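# Seat the small circuit board onto the large board

## Task

Insert the small circuit board into the large board's connector and push it all the way down so both boards end up parallel; afterwards release both boards.

## Robot and tools

Robot: two arms, left_arm and right_arm, each ending in a five-finger hand (right_arm a right hand, left_arm its mirror). Base positions in the scene frame: left_arm (+0.049, +0.233, 0) m, quat_wxyz (+1.000, 0, 0, -0.015); right_arm (+0.039, -0.360, 0) m, quat_wxyz (+1.000, 0, 0, +0.021). A post stands fixed behind the arms. Loose objects may occasionally get a brief nudge.

Frames. Scene frame: origin at table height midway between the nominal bases, +z up, +x out over the table, left_arm toward +y. Fixed cameras and the table use it. Each arm's reported hand pose, velocities and targets are in that arm's own base frame. Motion offsets are along the current Hand target's own axes. The hand point sits 0.05 m in front of the palm and 0.15 m from the wrist face; its +z runs along the straightened fingers, +y out of the palm, +x across the palm away from the thumb on the right hand (toward the thumb on the left hand). Fingertips extend 0.06-0.07 m past it along +z, about 0.06 m behind it along -y. A wrist bracket on the little-finger side can strike objects.

execute_actions(actions, cameras). actions is a list of actions; each action is a table of 1 to 15 rows, one row per 1/30 s step; a short table repeats its last row up to step 15. Every row is one flat list of 28 numbers in [-1, 1] covering both arms: left_arm dx, dy, dz, rx, ry, rz; left hand little, ring, middle, index, thumb_bend, thumb_turn, force_limit, speed; then the same 14 for right_arm. The six pose numbers are an offset, not a pose: measured from the Hand target as it was when the action began (every row counts from that same start), along its axes; 1.0 equals 0.6 m or 180 degrees, rx/ry/rz forming one rotation vector. Repeating an offset in a new action moves further. All zeros asks nothing new of that arm. The six finger numbers are absolute targets: +1 open/straight, -1 closed; thumb_turn +1 beside the palm, -1 in front of it. force_limit maps -1 to about 0 N and +1 to 10 N (15 N for the two thumb motors). speed rises from near zero at -1 to full at +0.48 and above. There is no 'no change' value: to keep a hand as is, resend its last executed eight numbers (if none yet, its hand_measured plus hand_force_limit and hand_speed). cameras: names to return, ["all"], or []; by default an empty actions list returns all images, otherwise none.

move(target, speed, blend, blocking, cameras). target is one 28-number row or up to 15 such rows; each row's pose numbers are offsets from the Hand targets at the call's start (not chained from the previous row), same scale as above. The path is straight, does not avoid obstacles, and is capped at 10 s overall. speed: m/s, 0.002 to 4.3, default 0.25 (rotations at twice that in rad/s), one value or one per target. blend: corner rounding in m for lists, 0 means stop at each. blocking=false returns after about 0.5 s while motion continues. The result adds a move: line: done, off_target, moving, held or fault, plus limits (paced = pose clipped, held = steps withheld).

wait(seconds 0-3600) lets time pass; stop brakes a running move; zoom_image(camera, region [x0, y0, x1, y1] in pixels, max 504 by 504) enlarges part of the latest image; show_instructions shows the reference pages; finished_scene(scene=1) ends the scene for good.

Cameras (672x504): cam_head_left, cam_head_right, cam_high, cam_left_wrist, cam_right_wrist. Wrist views can lag while moving.

Results: end_effector_position (m) and end_effector_quat_wxyz per arm in its base frame, possibly a few cm off; Hand target (the commanded pose after clipping, which the next offset starts from); joint positions, velocities and torques; hand_measured, hand_stopped_by (moving, target, force, stalled, fault) and hand_load_n, each six values in finger order; hand_force_limit and hand_speed. A lost grip shows as hand_load_n dropping near 0. MOTOR HOT and FAULT lines warn of overheating or stops.

Behaviour: orientation commands are clipped to within 40 degrees of the current one each step. Hands often rest 1-3 cm (sometimes 5 cm) short, usually low, without any contact; a new execute_actions call, even with zero offsets, re-requests the target, or send the remaining gap as an offset. An arm blocked by something keeps pushing until commanded back past its current point. Grip range with thumb in front: roughly 0.035-0.065 m; thumb tip and index pad can pinch light items up to about 0.08 m. A finger motor starts only when its target changes by 0.002 or more; to grip harder raise force_limit and send a more-closed target; to loosen send a more-open one. Close at speed -0.94 or lower for a gentle grip.

Avoid: dropping anything even slightly, releasing moving parts, fast impacts, hard shoves on fixed or heavy items, anything leaving the table, the two hands or arms pressing on each other (never close one hand on the other's fingers), excessive finger loads, and long stretched or stalled pushes that overheat motors (at 100 °C the arm goes limp for 30-60 s). Joint ranges (rad): waist ±2.880, shoulder 0 to 3.142, elbow 0 to 3.019, wrist pitch -1.693 to 1.571, wrist yaw ±1.571, wrist roll ±2.094.

Each tool is called after "Emit:" by a JSON object that holds its "op" and its "data".

Reference images:

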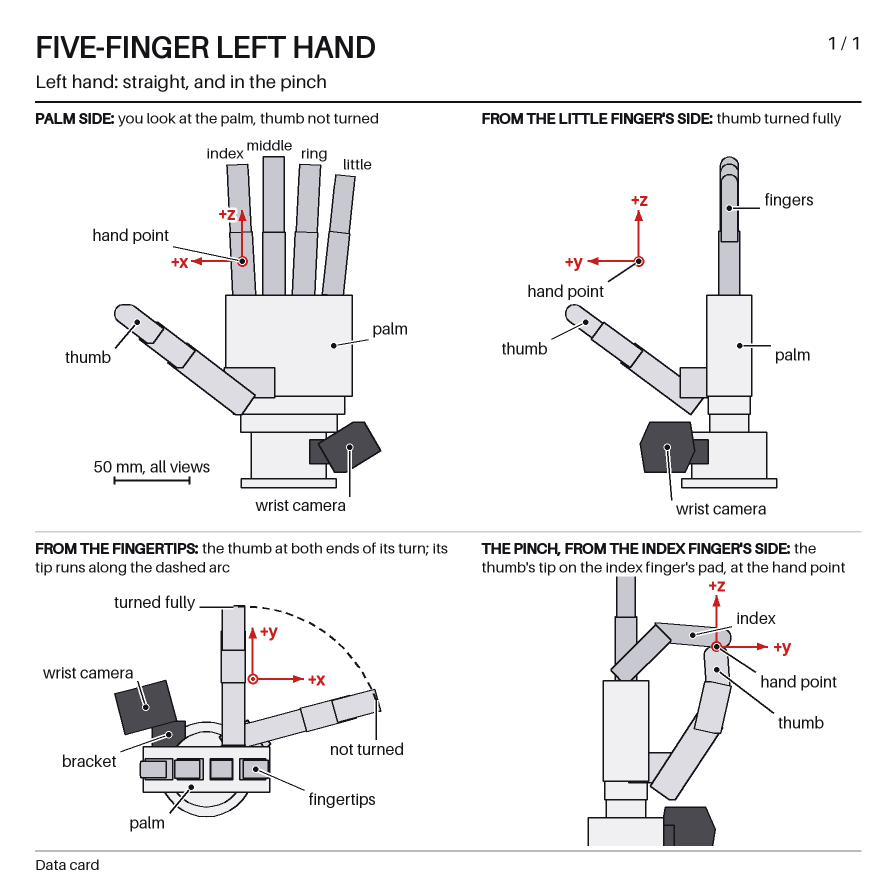

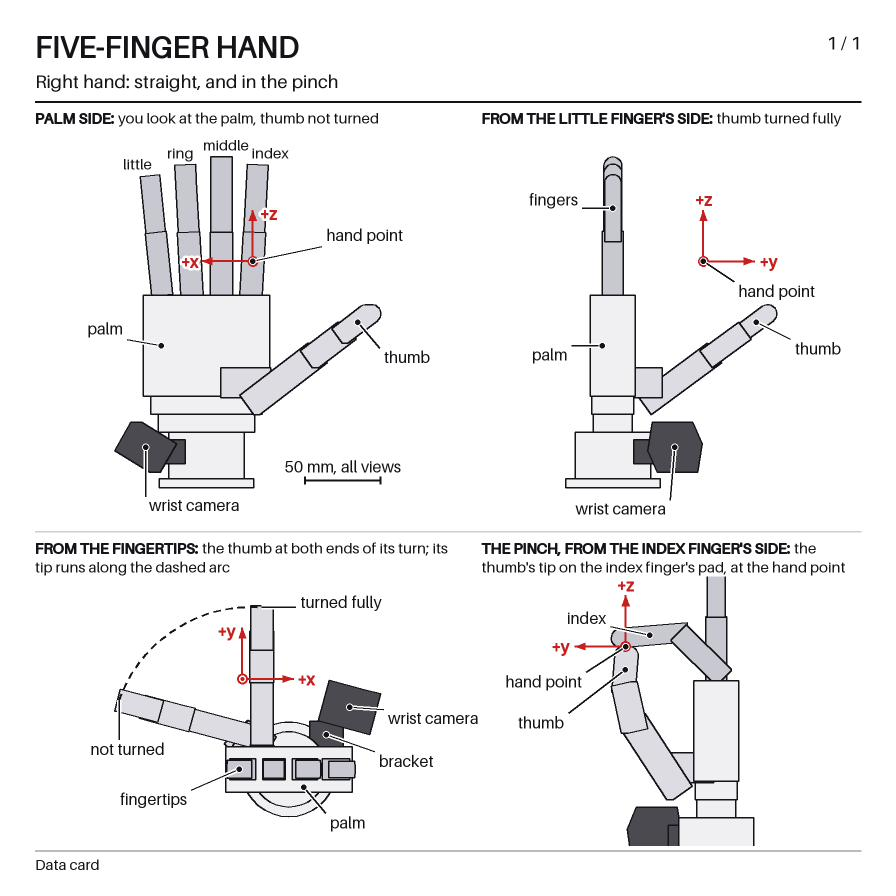

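## Session

Emit:
{"op": "execute_actions", "data": {"actions": []}}

Scene clock: 0.00 s.
left_arm: end_effector_position=(+0.4500, -0.0979, +0.3106) hand_measured=(+1.000, +1.000, +1.000, +1.000, +1.000, +1.000) hand_load_n=(+0.0, +0.0, +0.0, +0.0, +0.0, +0.0) hand_stopped_by=(target, target, target, target, target, target) hand_force_limit=0.00 hand_speed=-0.80 end_effector_quat_wxyz=(+0.392, -0.306, +0.864, +0.079) | right_arm: end_effector_position=(+0.5708, -0.2383, +0.1813) hand_measured=(+1.000, +1.000, +1.000, +1.000, +1.000, +1.000) hand_load_n=(+0.0, +0.0, +0.5, +0.0, +0.0, +0.0) hand_stopped_by=(target, target, target, target, target, target) hand_force_limit=0.00 hand_speed=-0.80 end_effector_quat_wxyz=(-0.044, +0.454, +0.886, +0.079)
Joint positions: left_arm=[-0.495 1.372 1.427 -1.121 -0.682 0.578] | right_arm=[-0.51 1.889 1.825 -1.601 -0.155 2]
Joint velocities: within noise
Joint torques (N m): no reading
Heat: left arm: hottest elbow 28 °C; right arm: hottest waist 32 °C.
Hand target: left_arm +0.4547, -0.1005, +0.3180; +0.398, -0.308, +0.861, +0.073 | right_arm +0.5752, -0.2408, +0.1807; -0.042, +0.454, +0.887, +0.079

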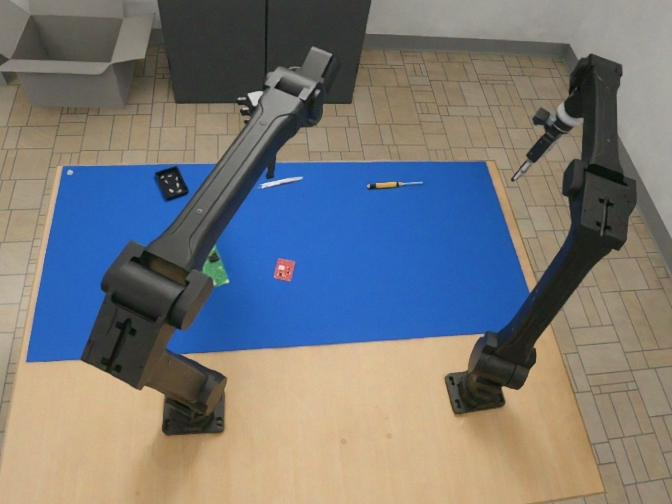

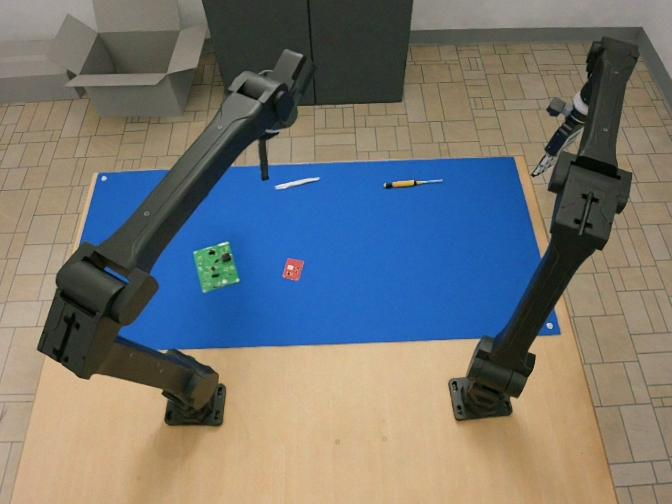

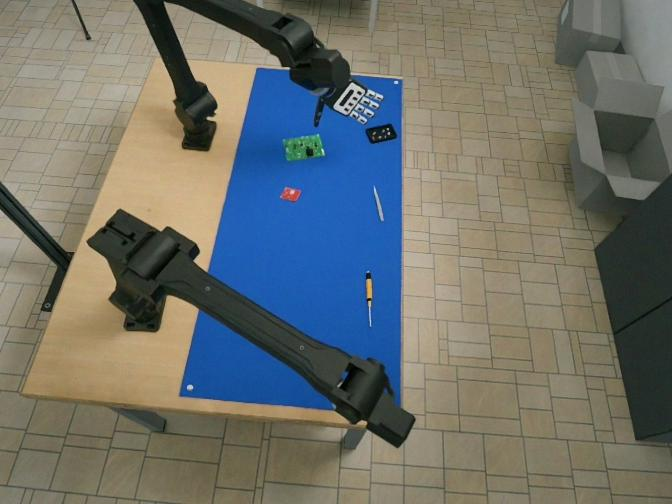

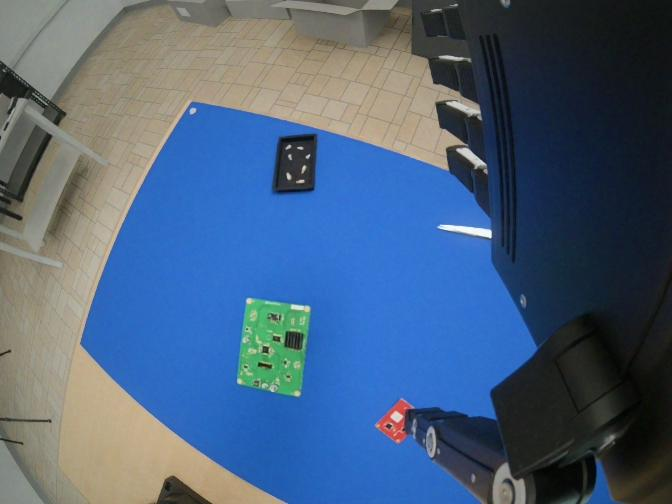

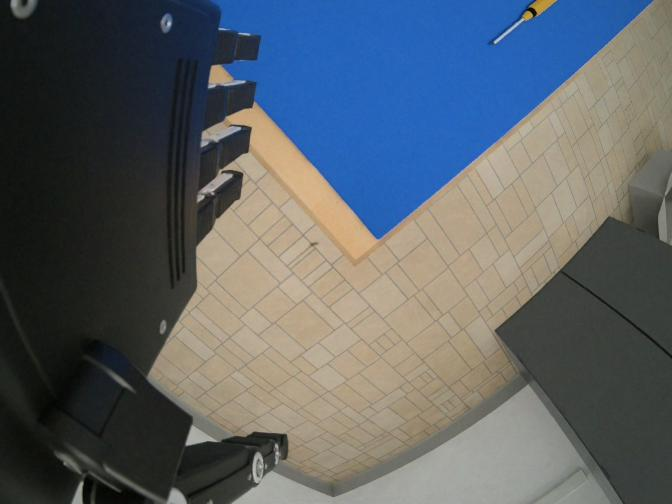

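Emit:
{"op": "zoom_image", "data": {"camera": "cam_left_wrist", "region": [220, 280, 330, 410]}}

Emit:
{"op": "zoom_image", "data": {"camera": "cam_left_wrist", "region": [360, 380, 440, 460]}}

Emit:
{"op": "zoom_image", "data": {"camera": "cam_head_right", "region": [180, 225, 320, 305]}}

Emit:
{"op": "zoom_image", "data": {"camera": "cam_high", "region": [270, 120, 340, 210]}}

Scaled by 3.877 from the camera's image (finer frame: 960x720).

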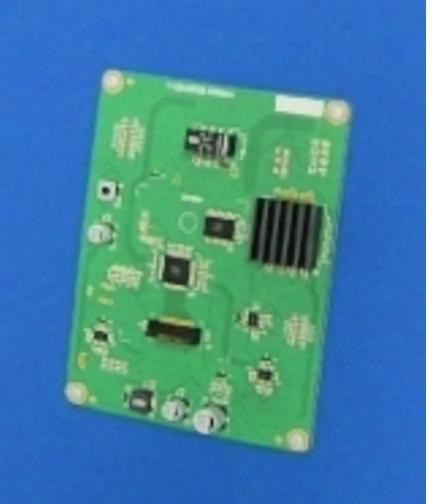

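Scaled by 6.300 from the camera's image (finer frame: 960x720).

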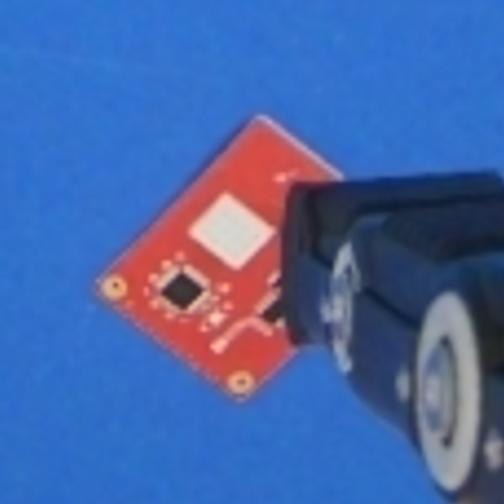

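Scaled by 3.600 from the camera's image (finer frame: 960x720).

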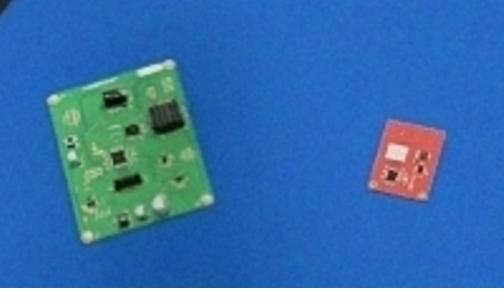

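Scaled by 5.600 from the camera's image (finer frame: 960x720).

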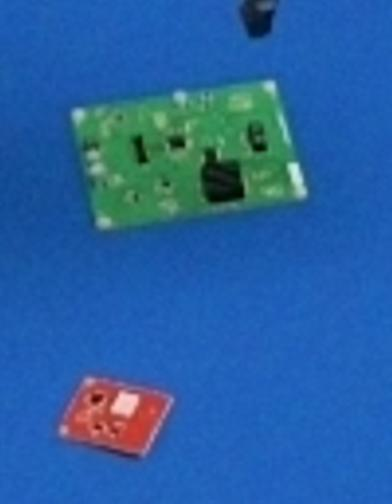

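Emit:
{"op": "move", "data": {"target": [0.395,0.054,-0.018,0,0,0,1,1,1,1,1,-1,0,-0.2,0,0,0,0,0,0,1,1,1,1,1,1,0,-0.8], "cameras": ["cam_left_wrist","cam_head_right"]}}

Scene clock: 86.47 s.
left_arm: end_effector_position=(+0.3147, -0.1908, +0.1589) hand_measured=(+1.000, +1.000, +1.000, +1.000, +1.000, -1.000) hand_load_n=(+0.0, +0.5, +0.0, +0.0, -0.5, +0.5) hand_stopped_by=(target, target, target, target, target, target) hand_force_limit=0.00 hand_speed=-0.20 end_effector_quat_wxyz=(+0.401, -0.310, +0.860, +0.064) | right_arm: end_effector_position=(+0.5708, -0.2383, +0.1813) hand_measured=(+1.000, +1.000, +1.000, +1.000, +1.000, +1.000) hand_load_n=(+0.0, +0.0, +0.0, +0.0, +0.0, +0.0) hand_stopped_by=(target, target, target, target, target, target) hand_force_limit=0.00 hand_speed=-0.80 end_effector_quat_wxyz=(-0.044, +0.454, +0.886, +0.079)
Joint positions: left_arm=[-0.887 1.343 1.017 -1.05 -0.818 0.076] | right_arm=[-0.51 1.889 1.825 -1.601 -0.155 2]
Joint torques (N m): left_arm=[0.26 -8.23 9.4 1.1 -0.7 -0.06] | right_arm=[-0.73 -19.02 9.43 0.36 -0.1 -0.05]
Heat: left arm: hottest elbow 38 °C; right arm: hottest elbow 32 °C.
Hand target: left_arm +0.3119, -0.1908, +0.1484; +0.398, -0.308, +0.861, +0.073 | right_arm +0.5752, -0.2408, +0.1807; -0.042, +0.454, +0.887, +0.079
Off the commanded pose: left_arm 0.011 m, 1 deg | right_arm 0.005 m, 0 deg.
move: off_target (left_arm)
cam_left_wrist: T_world_to_cam=[[0.45851, -0.88276, -0.10246, -0.29133], [-0.866, -0.41794, -0.27455, 0.23153], [0.19954, 0.21462, -0.9561, 0.24741]] pos_world=[0.28472, -0.2135, 0.27027]
Images, in order (width x height): cam_head_right 672x504, cam_left_wrist 672x504.

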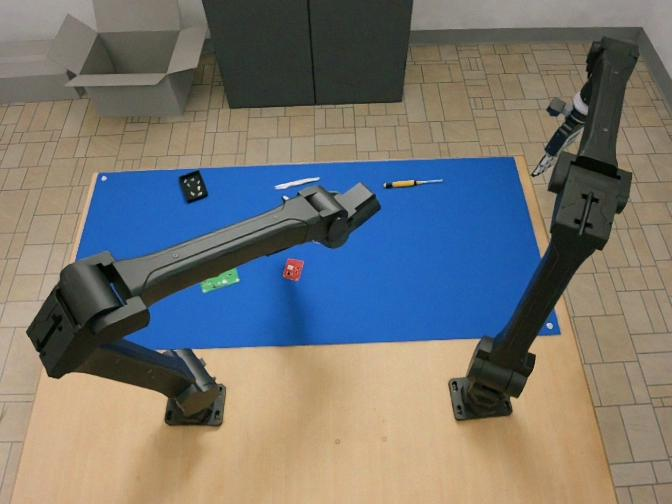

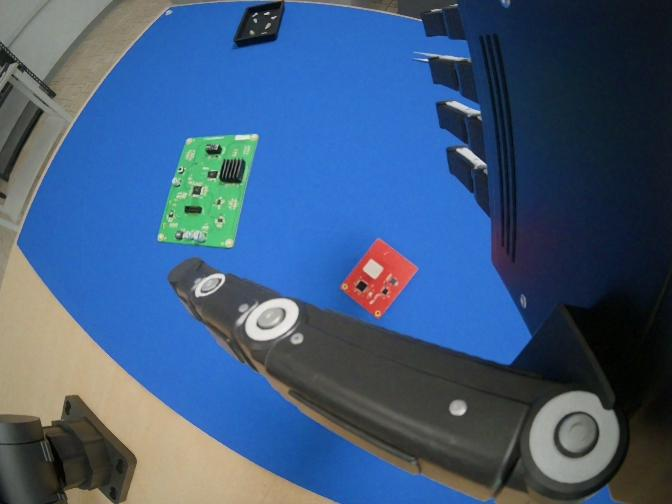

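Emit:
{"op": "zoom_image", "data": {"camera": "cam_left_wrist", "region": [330, 225, 430, 325]}}

Emit:
{"op": "zoom_image", "data": {"camera": "cam_left_wrist", "region": [145, 125, 265, 255]}}

Scaled by 5.040 from the camera's image (finer frame: 960x720).

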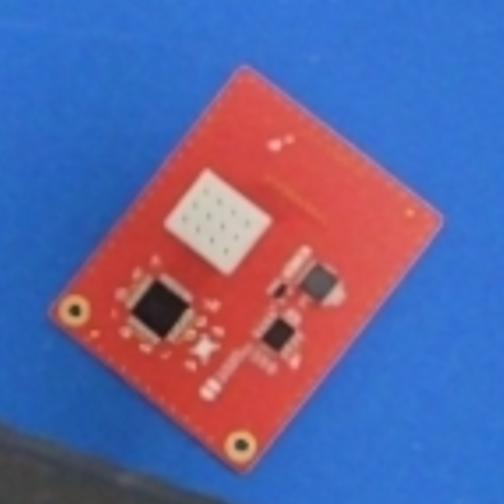

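Scaled by 3.877 from the camera's image (finer frame: 960x720).

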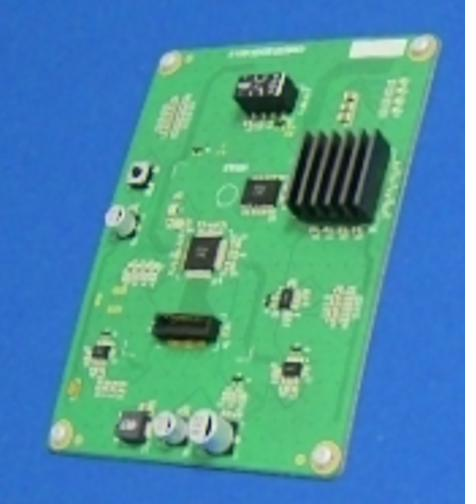

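Emit:
{"op": "move", "data": {"target": [0,0,0,0,0,0,1,1,1,1,1,-1,0,-0.2,0.779,0.138,0.313,-0.168,-0.0626,-0.773,-1,-1,-1,-1,1,1,0,-0.2], "cameras": ["cam_right_wrist","cam_head_right","cam_high"]}}

Scene clock: 204.47 s.
left_arm: end_effector_position=(+0.3147, -0.1908, +0.1589) hand_measured=(+1.000, +1.000, +1.000, +1.000, +1.000, -1.000) hand_load_n=(+0.0, +0.0, +0.0, +0.0, +0.0, +0.0) hand_stopped_by=(target, target, target, target, target, target) hand_force_limit=0.00 hand_speed=-0.20 end_effector_quat_wxyz=(+0.401, -0.311, +0.860, +0.064) | right_arm: end_effector_position=(+0.3719, +0.2113, +0.0825) hand_measured=(-1.000, -1.000, -1.000, +1.000, +1.000, +1.000) hand_load_n=(+0.0, +0.0, +0.0, +0.0, -0.5, +0.0) hand_stopped_by=(target, target, target, fault, target, target) hand_force_limit=0.00 hand_speed=-0.20 end_effector_quat_wxyz=(-0.222, +0.654, -0.693, -0.204)
Joint positions: left_arm=[-0.887 1.343 1.017 -1.05 -0.818 0.075] | right_arm=[0.167 1.592 1.008 -0.821 -0.594 0.276]
Joint torques (N m): left_arm=[-0.32 -7.41 9.26 0.87 -0.72 -0.04] | right_arm=[0.09 -11.99 6.76 1.37 -0.45 -0.14]
Heat: left arm: hottest elbow 35 °C; right arm: hottest elbow 32 °C.
Hand target: left_arm +0.3119, -0.1908, +0.1484; +0.398, -0.308, +0.861, +0.073 | right_arm +0.3689, +0.2134, +0.0726; -0.217, +0.660, -0.689, -0.208
Off the commanded pose: left_arm 0.011 m, 1 deg | right_arm 0.011 m, 1 deg.
move: off_target (right_arm)
cam_right_wrist: T_world_to_cam=[[-0.98478, -0.10599, -0.13774, 0.40324], [-0.17081, 0.44364, 0.87978, -0.09996], [-0.03214, 0.88991, -0.45499, -0.02649]] pos_world=[0.37917, 0.11066, 0.13143]
Images, in order (width x height): cam_head_right 672x504, cam_high 672x504, cam_right_wrist 672x504.

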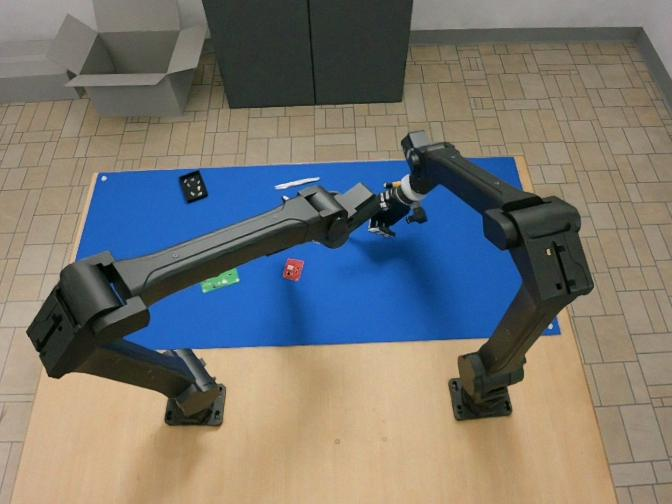

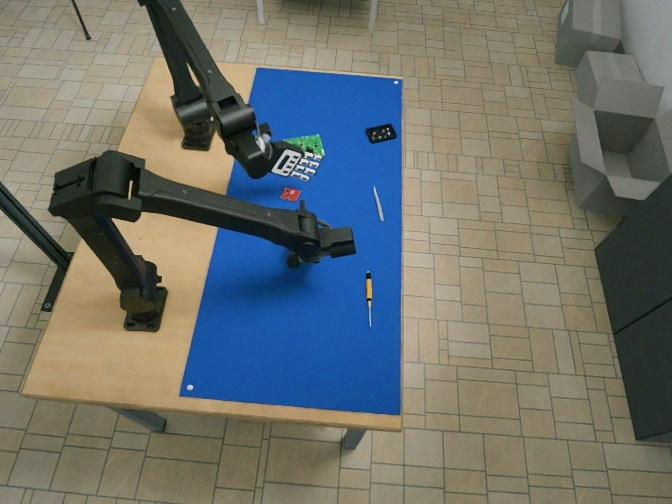

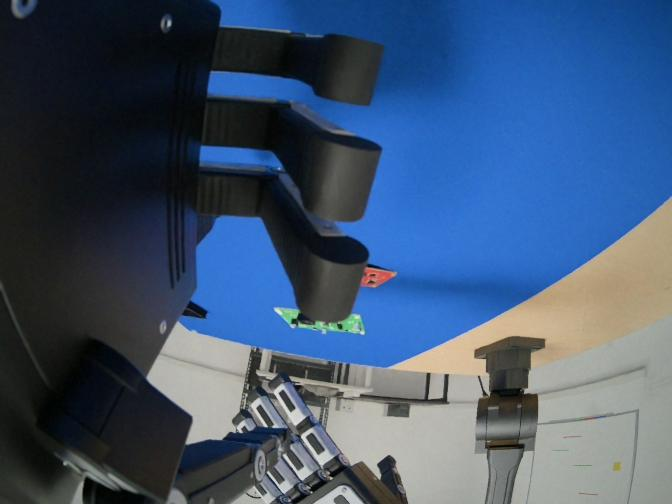

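Emit:
{"op": "zoom_image", "data": {"camera": "cam_right_wrist", "region": [260, 250, 420, 350]}}

Scaled by 3.150 from the camera's image (finer frame: 960x720).

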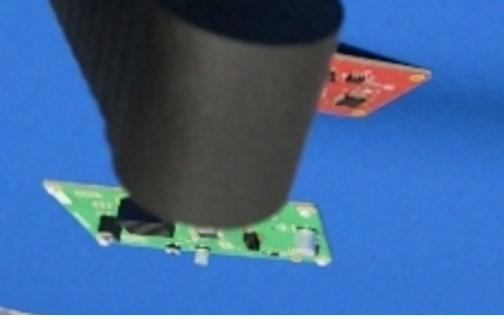

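Emit:
{"op": "execute_actions", "data": {"actions": [[[0,0,0,0,0,0,1,1,1,1,1,-1,0,-0.2,0,0,0,0,0,0,1,1,1,1,1,1,0,-0.2]]], "cameras": ["cam_right_wrist"]}}

Emit:
{"op": "zoom_image", "data": {"camera": "cam_right_wrist", "region": [320, 240, 420, 315]}}

Scene clock: 214.00 s.
left_arm: end_effector_position=(+0.3147, -0.1908, +0.1589) hand_measured=(+1.000, +1.000, +1.000, +1.000, +1.000, -1.000) hand_load_n=(+0.0, +0.0, +0.0, +0.0, +0.0, +0.0) hand_stopped_by=(target, target, target, target, target, target) hand_force_limit=0.00 hand_speed=-0.20 end_effector_quat_wxyz=(+0.401, -0.311, +0.860, +0.064) | right_arm: end_effector_position=(+0.3669, +0.2129, +0.0892) hand_measured=(+0.678, +1.000, +1.000, +1.000, +1.000, +1.000) hand_load_n=(-13.5, +0.0, +0.0, +0.0, +0.0, +0.0) hand_stopped_by=(stalled, target, target, fault, target, target) hand_force_limit=0.00 hand_speed=-0.20 end_effector_quat_wxyz=(-0.222, +0.650, -0.695, -0.214)
Joint positions: left_arm=[-0.887 1.343 1.017 -1.05 -0.818 0.075] | right_arm=[0.167 1.579 1.005 -0.839 -0.61 0.284]
Joint torques (N m): left_arm=[-0.38 -8.12 9.36 0.87 -0.69 -0.07] | right_arm=[0.26 -10.81 6.98 2.17 0.19 -0.24]
Heat: left arm: hottest elbow 35 °C; right arm: hottest elbow 31 °C.
Hand target: left_arm +0.3119, -0.1908, +0.1484; +0.398, -0.308, +0.861, +0.073 | right_arm +0.3690, +0.2134, +0.0726; -0.217, +0.660, -0.689, -0.208
Off the commanded pose: left_arm 0.011 m, 1 deg | right_arm 0.017 m, 2 deg.
cam_right_wrist: T_world_to_cam=[[-0.98717, -0.10047, -0.12409, 0.39792], [-0.15561, 0.43145, 0.88862, -0.11119], [-0.03574, 0.89653, -0.44155, -0.02634]] pos_world=[0.37457, 0.11157, 0.13655]

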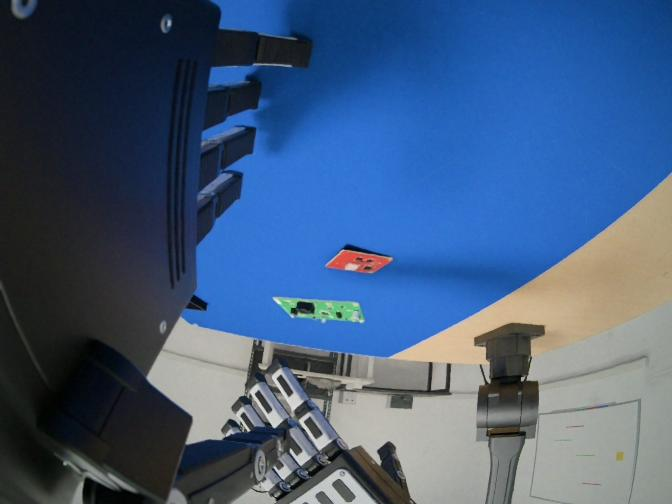

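Scaled by 5.040 from the camera's image (finer frame: 960x720).

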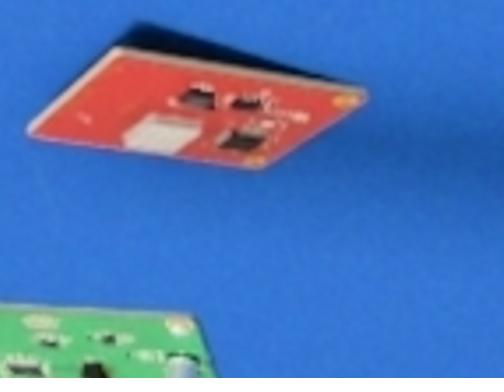

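Emit:
{"op": "zoom_image", "data": {"camera": "cam_right_wrist", "region": [265, 285, 375, 330]}}

Scaled by 4.582 from the camera's image (finer frame: 960x720).

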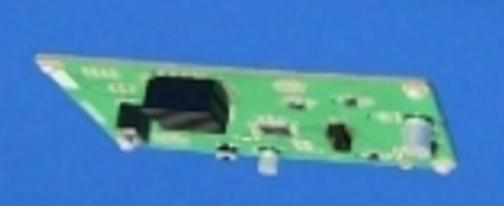

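Emit:
{"op": "move", "data": {"target": [0,0,0,0,0,0,0,0,0.2,0.2,0.6,-1,0,-0.2,-0.0165,-0.002,-0.1105,0,0,0,0.99,1,1,1,1,1,0,-0.2], "cameras": ["cam_right_wrist","cam_left_wrist"]}}

Scene clock: 300.60 s.
left_arm: end_effector_position=(+0.3148, -0.1908, +0.1589) hand_measured=(+0.000, +0.000, +0.200, +0.200, +0.600, -1.000) hand_load_n=(+0.0, +0.0, +0.0, +0.0, +0.0, +0.0) hand_stopped_by=(target, target, target, target, target, target) hand_force_limit=0.00 hand_speed=-0.20 end_effector_quat_wxyz=(+0.401, -0.311, +0.859, +0.064) | right_arm: end_effector_position=(+0.3567, +0.1856, +0.1233) hand_measured=(+0.990, +1.000, +1.000, +1.000, +1.000, +1.000) hand_load_n=(+0.0, +0.0, +0.0, +0.0, +0.0, +0.0) hand_stopped_by=(target, target, target, fault, target, target) hand_force_limit=0.00 hand_speed=-0.20 end_effector_quat_wxyz=(-0.207, +0.656, -0.693, -0.216)
Joint positions: left_arm=[-0.887 1.343 1.017 -1.05 -0.818 0.074] | right_arm=[0.113 1.522 1.047 -1.012 -0.602 0.194]
Joint torques (N m): left_arm=[-0.38 -7.65 9.25 0.87 -0.67 -0.04] | right_arm=[-1.08 -12.81 10.17 0.2 -0.45 -0.14]
Heat: left arm: hottest elbow 35 °C; right arm: hottest waist 30 °C.
Hand target: left_arm +0.3118, -0.1908, +0.1484; +0.398, -0.308, +0.861, +0.072 | right_arm +0.3688, +0.1836, +0.1326; -0.217, +0.660, -0.689, -0.208
Off the commanded pose: left_arm 0.011 m, 1 deg | right_arm 0.015 m, 2 deg.
move: off_target (right_arm)
cam_left_wrist: T_world_to_cam=[[0.45952, -0.88236, -0.10142, -0.29172], [-0.86533, -0.41905, -0.27496, 0.23126], [0.20011, 0.21411, -0.95609, 0.24712]] pos_world=[0.28472, -0.2134, 0.27027]
cam_right_wrist: T_world_to_cam=[[-0.9873, -0.12078, -0.10317, 0.39056], [-0.14678, 0.44539, 0.88323, -0.13637], [-0.06073, 0.88715, -0.45746, 0.02554]] pos_world=[0.36713, 0.08526, 0.17242]
Images, in order (width x height): cam_left_wrist 672x504, cam_right_wrist 672x504.

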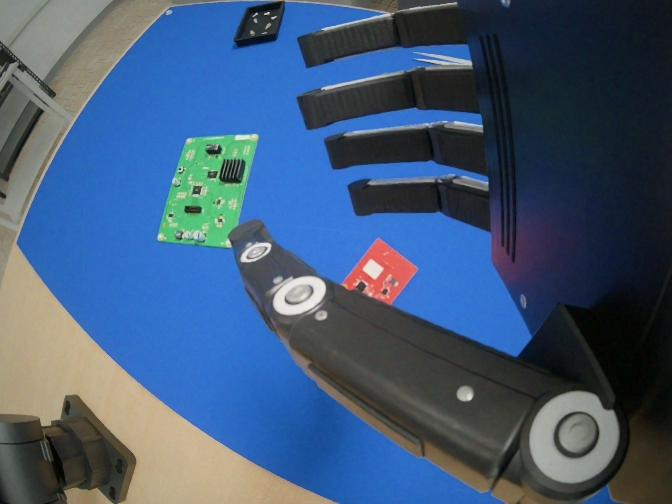

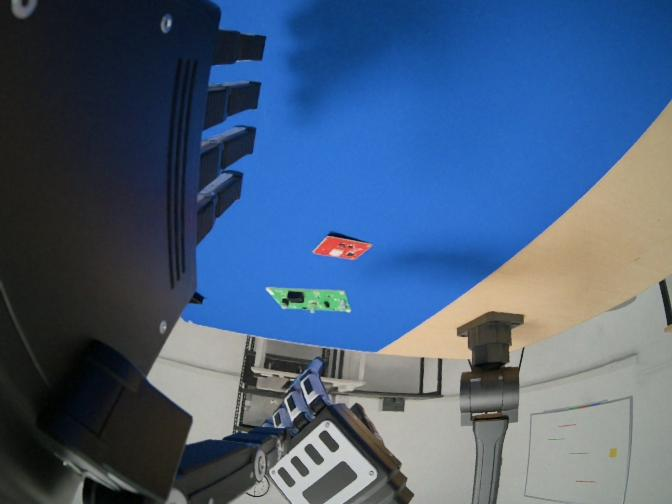

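Emit:
{"op": "zoom_image", "data": {"camera": "cam_left_wrist", "region": [220, 110, 420, 310]}}

Scaled by 2.520 from the camera's image (finer frame: 960x720).

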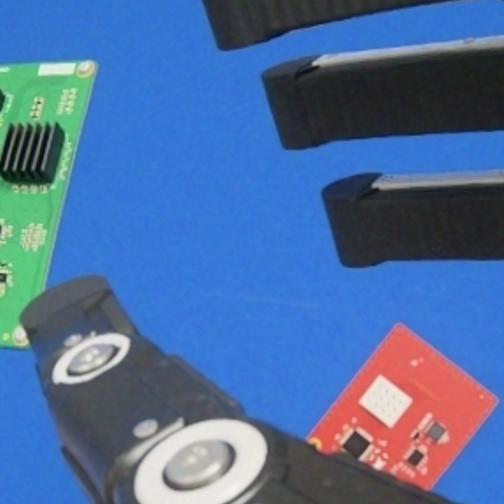

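Emit:
{"op": "move", "data": {"target": [-0.235,0.2335,0.19,-0.335,0.0606,-0.7246,-1,-1,-1,1,1,1,0,-0.2,0,0,0,0,0,0,0.99,1,1,1,1,1,0,-0.2], "cameras": ["cam_right_wrist","cam_left_wrist","cam_head_right"]}}

Scene clock: 364.90 s.
left_arm: end_effector_position=(+0.3643, +0.0267, +0.1449) hand_measured=(-1.000, -1.000, -1.000, +1.000, +1.000, +1.000) hand_load_n=(+0.0, +0.0, +0.5, +0.0, +0.0, +0.0) hand_stopped_by=(target, target, target, target, target, target) hand_force_limit=0.00 hand_speed=-0.20 end_effector_quat_wxyz=(+0.002, +1.000, -0.008, -0.014) | right_arm: end_effector_position=(+0.3567, +0.1855, +0.1233) hand_measured=(+0.990, +1.000, +1.000, +1.000, +1.000, +1.000) hand_load_n=(+0.0, +0.0, +0.0, +0.0, +0.0, +0.0) hand_stopped_by=(target, target, target, fault, target, target) hand_force_limit=0.00 hand_speed=-0.20 end_effector_quat_wxyz=(-0.208, +0.656, -0.693, -0.215)
Joint positions: left_arm=[0.255 1.297 1.032 -1.335 -0.003 -1.3] | right_arm=[0.113 1.522 1.047 -1.012 -0.602 0.193]
Joint torques (N m): left_arm=[0.85 -9 12.4 0.29 0.12 -0.09] | right_arm=[-1.32 -12.81 10.18 0.23 -0.48 -0.14]
Heat: left arm: hottest elbow 36 °C; right arm: hottest elbow 33 °C.
Hand target: left_arm +0.3720, +0.0302, +0.1578; +0.000, +1.000, +0.000, +0.000 | right_arm +0.3688, +0.1835, +0.1326; -0.217, +0.660, -0.689, -0.208
Off the commanded pose: left_arm 0.015 m, 2 deg | right_arm 0.015 m, 2 deg.
move: off_target (left_arm)
cam_left_wrist: T_world_to_cam=[[0.2913, 0.95461, -0.0622, -0.1175], [0.83405, -0.22159, 0.50522, -0.37608], [0.46851, -0.19905, -0.86074, 0.07672]] pos_world=[0.31195, 0.0441, 0.24873]
cam_right_wrist: T_world_to_cam=[[-0.98712, -0.12178, -0.10377, 0.39077], [-0.14778, 0.44531, 0.8831, -0.13592], [-0.06133, 0.88706, -0.45757, 0.02588]] pos_world=[0.36723, 0.08516, 0.17242]
Images, in order (width x height): cam_head_right 672x504, cam_left_wrist 672x504, cam_right_wrist 672x504.

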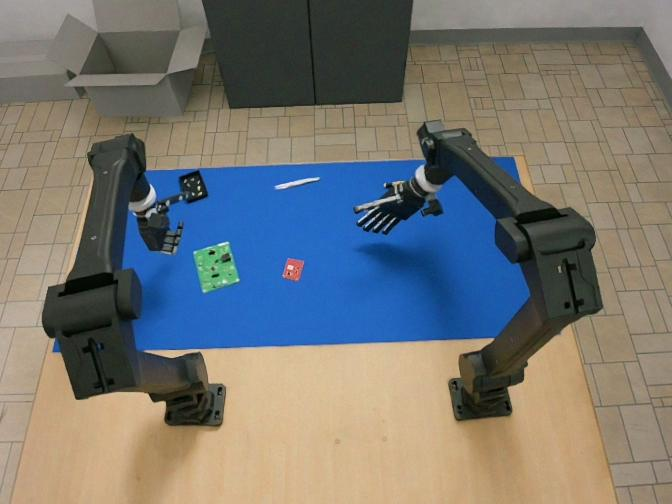

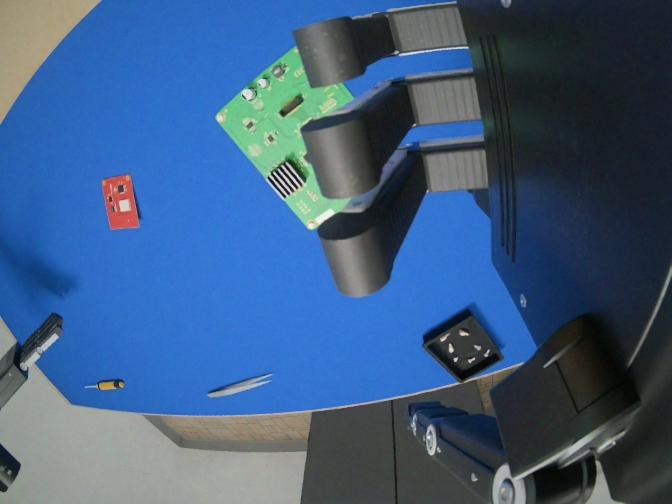

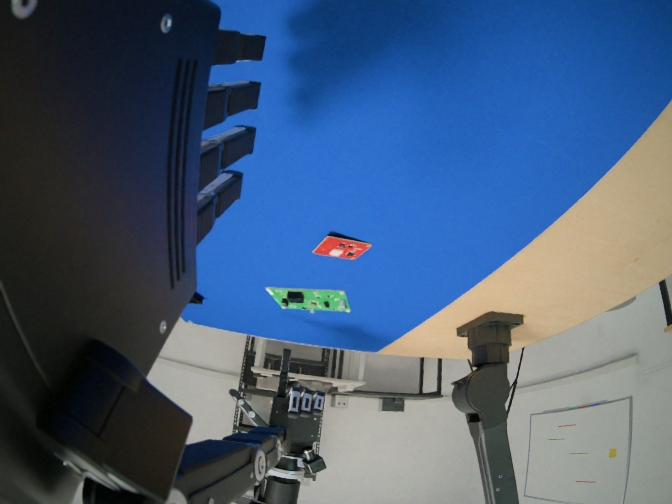

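Emit:
{"op": "zoom_image", "data": {"camera": "cam_left_wrist", "region": [205, 30, 365, 240]}}

Emit:
{"op": "zoom_image", "data": {"camera": "cam_right_wrist", "region": [255, 280, 365, 360]}}

Emit:
{"op": "zoom_image", "data": {"camera": "cam_left_wrist", "region": [90, 165, 150, 240]}}

Scaled by 2.400 from the camera's image (finer frame: 960x720).

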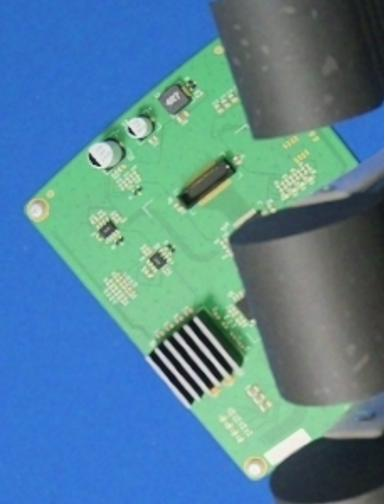

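Scaled by 4.582 from the camera's image (finer frame: 960x720).

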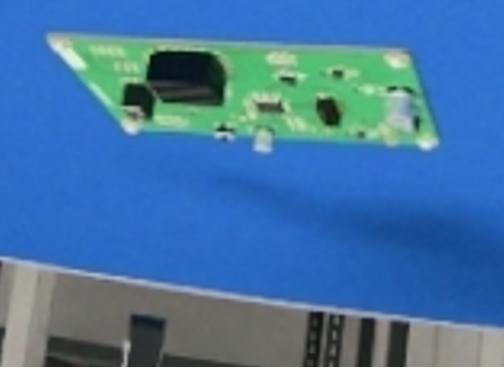

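Scaled by 6.720 from the camera's image (finer frame: 960x720).

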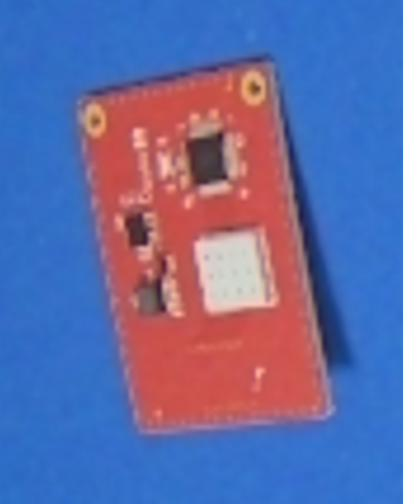

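Emit:
{"op": "move", "data": {"target": [0.025,0,0.095,0,0,0,-1,-1,-1,1,1,1,0,-0.2,0,0,0,0,0,0,0.99,1,1,1,1,1,0,-0.2], "cameras": ["cam_head_left","cam_left_wrist","cam_head_right"], "speed": 0.1}}

Emit:
{"op": "zoom_image", "data": {"camera": "cam_head_left", "region": [90, 160, 250, 300]}}

Emit:
{"op": "zoom_image", "data": {"camera": "cam_head_right", "region": [110, 160, 270, 300]}}

Scene clock: 378.43 s.
left_arm: end_effector_position=(+0.3882, +0.0331, +0.1100) hand_measured=(-1.000, -1.000, -1.000, +1.000, +1.000, +1.000) hand_load_n=(+0.0, +0.5, +0.0, +0.0, +0.0, +0.0) hand_stopped_by=(target, target, target, target, target, target) hand_force_limit=0.00 hand_speed=-0.20 end_effector_quat_wxyz=(-0.003, +1.000, -0.003, +0.006) | right_arm: end_effector_position=(+0.3567, +0.1855, +0.1233) hand_measured=(+0.990, +1.000, +1.000, +1.000, +1.000, +1.000) hand_load_n=(+0.0, +0.0, +0.0, +0.0, +0.0, -0.5) hand_stopped_by=(target, target, target, fault, target, target) hand_force_limit=0.00 hand_speed=-0.20 end_effector_quat_wxyz=(-0.208, +0.656, -0.693, -0.215)
Joint positions: left_arm=[0.255 1.361 0.994 -1.19 -0.003 -1.31] | right_arm=[0.113 1.522 1.047 -1.012 -0.602 0.193]
Joint torques (N m): left_arm=[-0.03 -7.82 8.8 0.9 0.07 -0.11] | right_arm=[-1.32 -12.81 10.11 0.16 -0.46 -0.14]
Heat: left arm: hottest elbow 37 °C; right arm: hottest elbow 33 °C.
Hand target: left_arm +0.3870, +0.0303, +0.1008; +0.000, +1.000, +0.000, +0.000 | right_arm +0.3688, +0.1835, +0.1326; -0.217, +0.660, -0.689, -0.208
Off the commanded pose: left_arm 0.010 m, 1 deg | right_arm 0.015 m, 2 deg.
move: done
cam_left_wrist: T_world_to_cam=[[0.28315, 0.95825, -0.03986, -0.13212], [0.81486, -0.21845, 0.53692, -0.37309], [0.5058, -0.18451, -0.84269, 0.01987]] pos_world=[0.33137, 0.04877, 0.2118]
Images, in order (width x height): cam_head_left 672x504, cam_head_right 672x504, cam_left_wrist 672x504.

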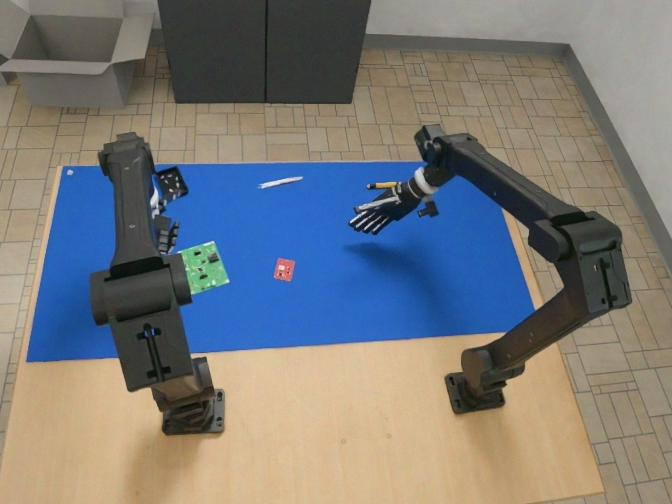

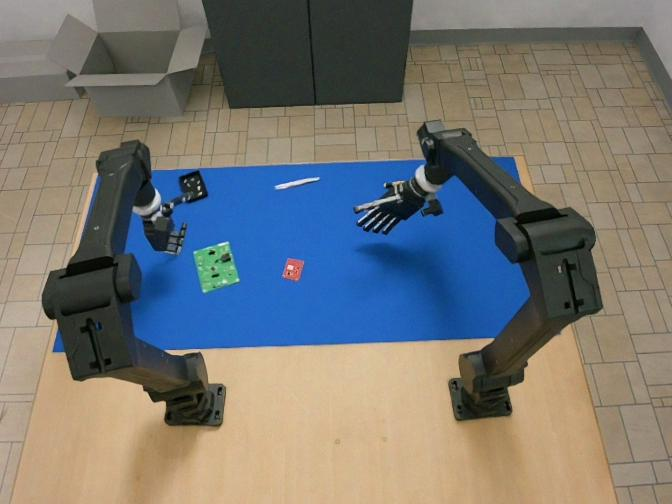

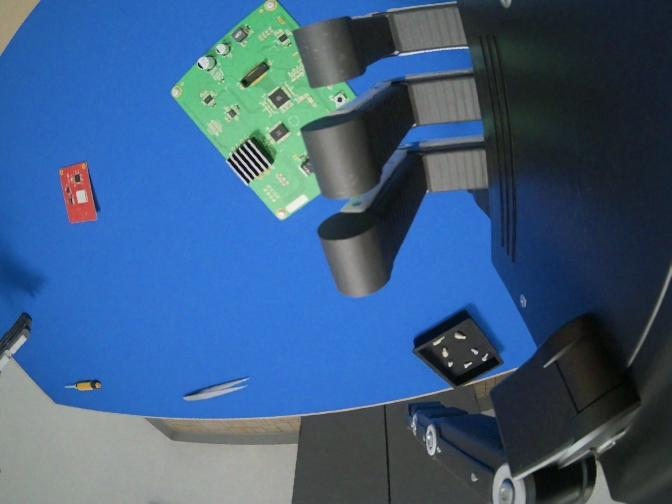

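Scaled by 3.150 from the camera's image (finer frame: 960x720).

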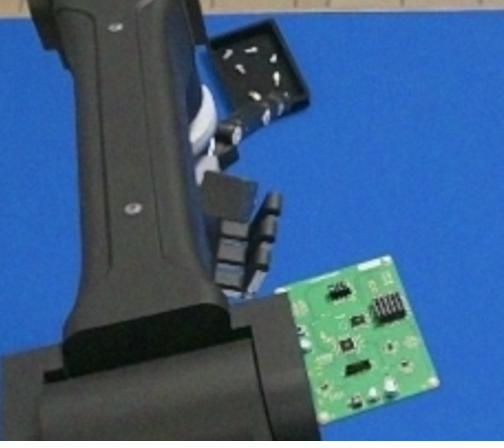

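Scaled by 3.150 from the camera's image (finer frame: 960x720).

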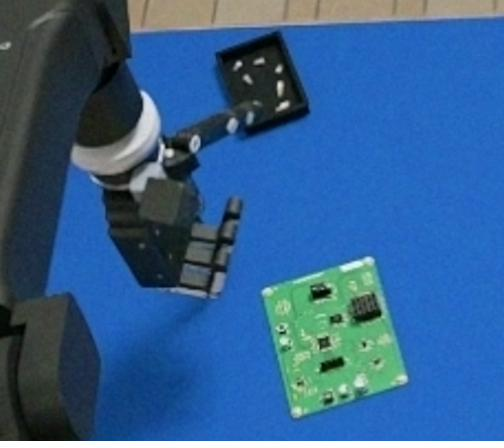

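Emit:
{"op": "move", "data": {"target": [-0.017,0,0.065,0,0,0,-1,-1,-1,1,1,1,0,-0.2,0,0,0,0,0,0,0.99,1,1,1,1,1,0,-0.2], "cameras": ["cam_left_wrist","cam_head_right"], "speed": 0.05}}

Emit:
{"op": "zoom_image", "data": {"camera": "cam_head_right", "region": [110, 160, 270, 300]}}

Scene clock: 385.90 s.
left_arm: end_effector_position=(+0.3803, +0.0310, +0.0751) hand_measured=(-1.000, -1.000, -1.000, +1.000, +1.000, +1.000) hand_load_n=(+0.0, +0.5, +0.0, +0.0, +0.0, +0.0) hand_stopped_by=(target, target, target, target, target, target) hand_force_limit=0.00 hand_speed=-0.20 end_effector_quat_wxyz=(-0.004, +1.000, -0.002, +0.009) | right_arm: end_effector_position=(+0.3567, +0.1855, +0.1233) hand_measured=(+0.990, +1.000, +1.000, +1.000, +1.000, +1.000) hand_load_n=(+0.0, +0.0, +0.0, +0.5, +0.0, +0.0) hand_stopped_by=(target, target, target, fault, target, target) hand_force_limit=0.00 hand_speed=-0.20 end_effector_quat_wxyz=(-0.208, +0.656, -0.693, -0.215)
Joint positions: left_arm=[0.255 1.377 0.91 -1.085 -0.003 -1.311] | right_arm=[0.113 1.522 1.047 -1.012 -0.602 0.193]
Joint torques (N m): left_arm=[0.38 -7.94 7.92 1.05 0.14 -0.07] | right_arm=[-1.32 -12.57 10.11 0.24 -0.45 -0.14]
Heat: left arm: hottest elbow 37 °C; right arm: hottest elbow 33 °C.
Hand target: left_arm +0.3767, +0.0304, +0.0617; +0.000, +1.000, +0.000, +0.000 | right_arm +0.3688, +0.1835, +0.1326; -0.217, +0.660, -0.689, -0.208
Off the commanded pose: left_arm 0.014 m, 1 deg | right_arm 0.015 m, 2 deg.
move: off_target (left_arm)
cam_left_wrist: T_world_to_cam=[[0.28298, 0.95839, -0.03756, -0.12942], [0.81254, -0.21874, 0.5403, -0.34773], [0.5096, -0.18341, -0.84063, -0.00765]] pos_world=[0.32307, 0.04657, 0.17659]
Images, in order (width x height): cam_head_right 672x504, cam_left_wrist 672x504.

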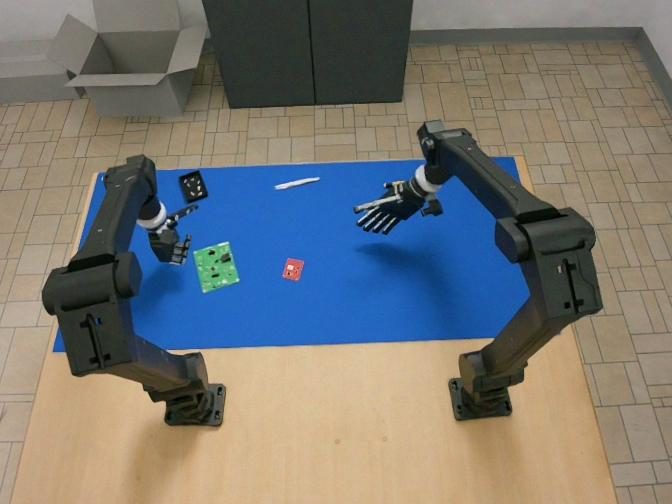

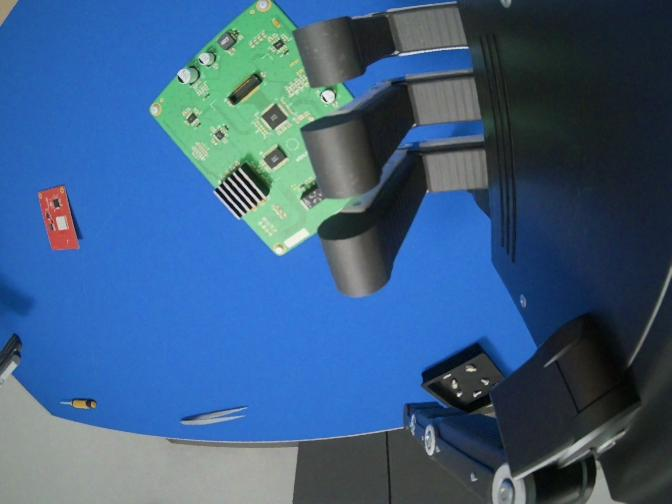

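Scaled by 3.150 from the camera's image (finer frame: 960x720).

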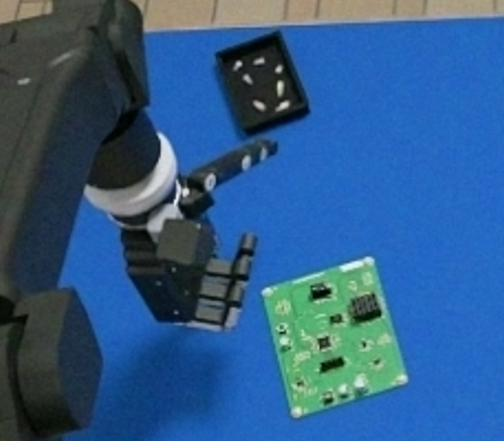

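Emit:
{"op": "move", "data": {"target": [0,0,0.017,0,0,0,-1,-1,-1,1,1,1,0,-0.2,0,0,0,0,0,0,0.99,1,1,1,1,1,0,-0.2], "cameras": [], "speed": 0.03}}

Scene clock: 389.87 s.
left_arm: end_effector_position=(+0.3802, +0.0313, +0.0735) hand_measured=(-1.000, -1.000, -1.000, +1.000, +1.000, +1.000) hand_load_n=(+0.0, +0.0, +0.0, -0.5, +0.0, +0.0) hand_stopped_by=(target, target, target, target, target, target) hand_force_limit=0.00 hand_speed=-0.20 end_effector_quat_wxyz=(-0.005, +1.000, -0.002, +0.010) | right_arm: end_effector_position=(+0.3567, +0.1855, +0.1233) hand_measured=(+0.990, +1.000, +1.000, +1.000, +1.000, +1.000) hand_load_n=(-0.5, +0.0, +0.0, +0.0, +0.0, +0.0) hand_stopped_by=(target, target, target, fault, target, target) hand_force_limit=0.00 hand_speed=-0.20 end_effector_quat_wxyz=(-0.208, +0.656, -0.693, -0.215)
Joint positions: left_arm=[0.255 1.377 0.905 -1.078 -0.005 -1.311] | right_arm=[0.113 1.522 1.047 -1.012 -0.602 0.193]
Joint torques (N m): left_arm=[0.91 -6.89 6.99 2.04 0.14 -0.03] | right_arm=[-1.08 -12.45 10.15 0.18 -0.47 -0.14]
Heat: left arm: hottest elbow 37 °C; right arm: hottest elbow 33 °C.
Hand target: left_arm +0.3768, +0.0304, +0.0516; +0.000, +1.000, +0.000, +0.000 | right_arm +0.3688, +0.1835, +0.1326; -0.217, +0.660, -0.689, -0.208
Off the commanded pose: left_arm 0.022 m, 1 deg | right_arm 0.015 m, 2 deg.
move: off_target (left_arm)


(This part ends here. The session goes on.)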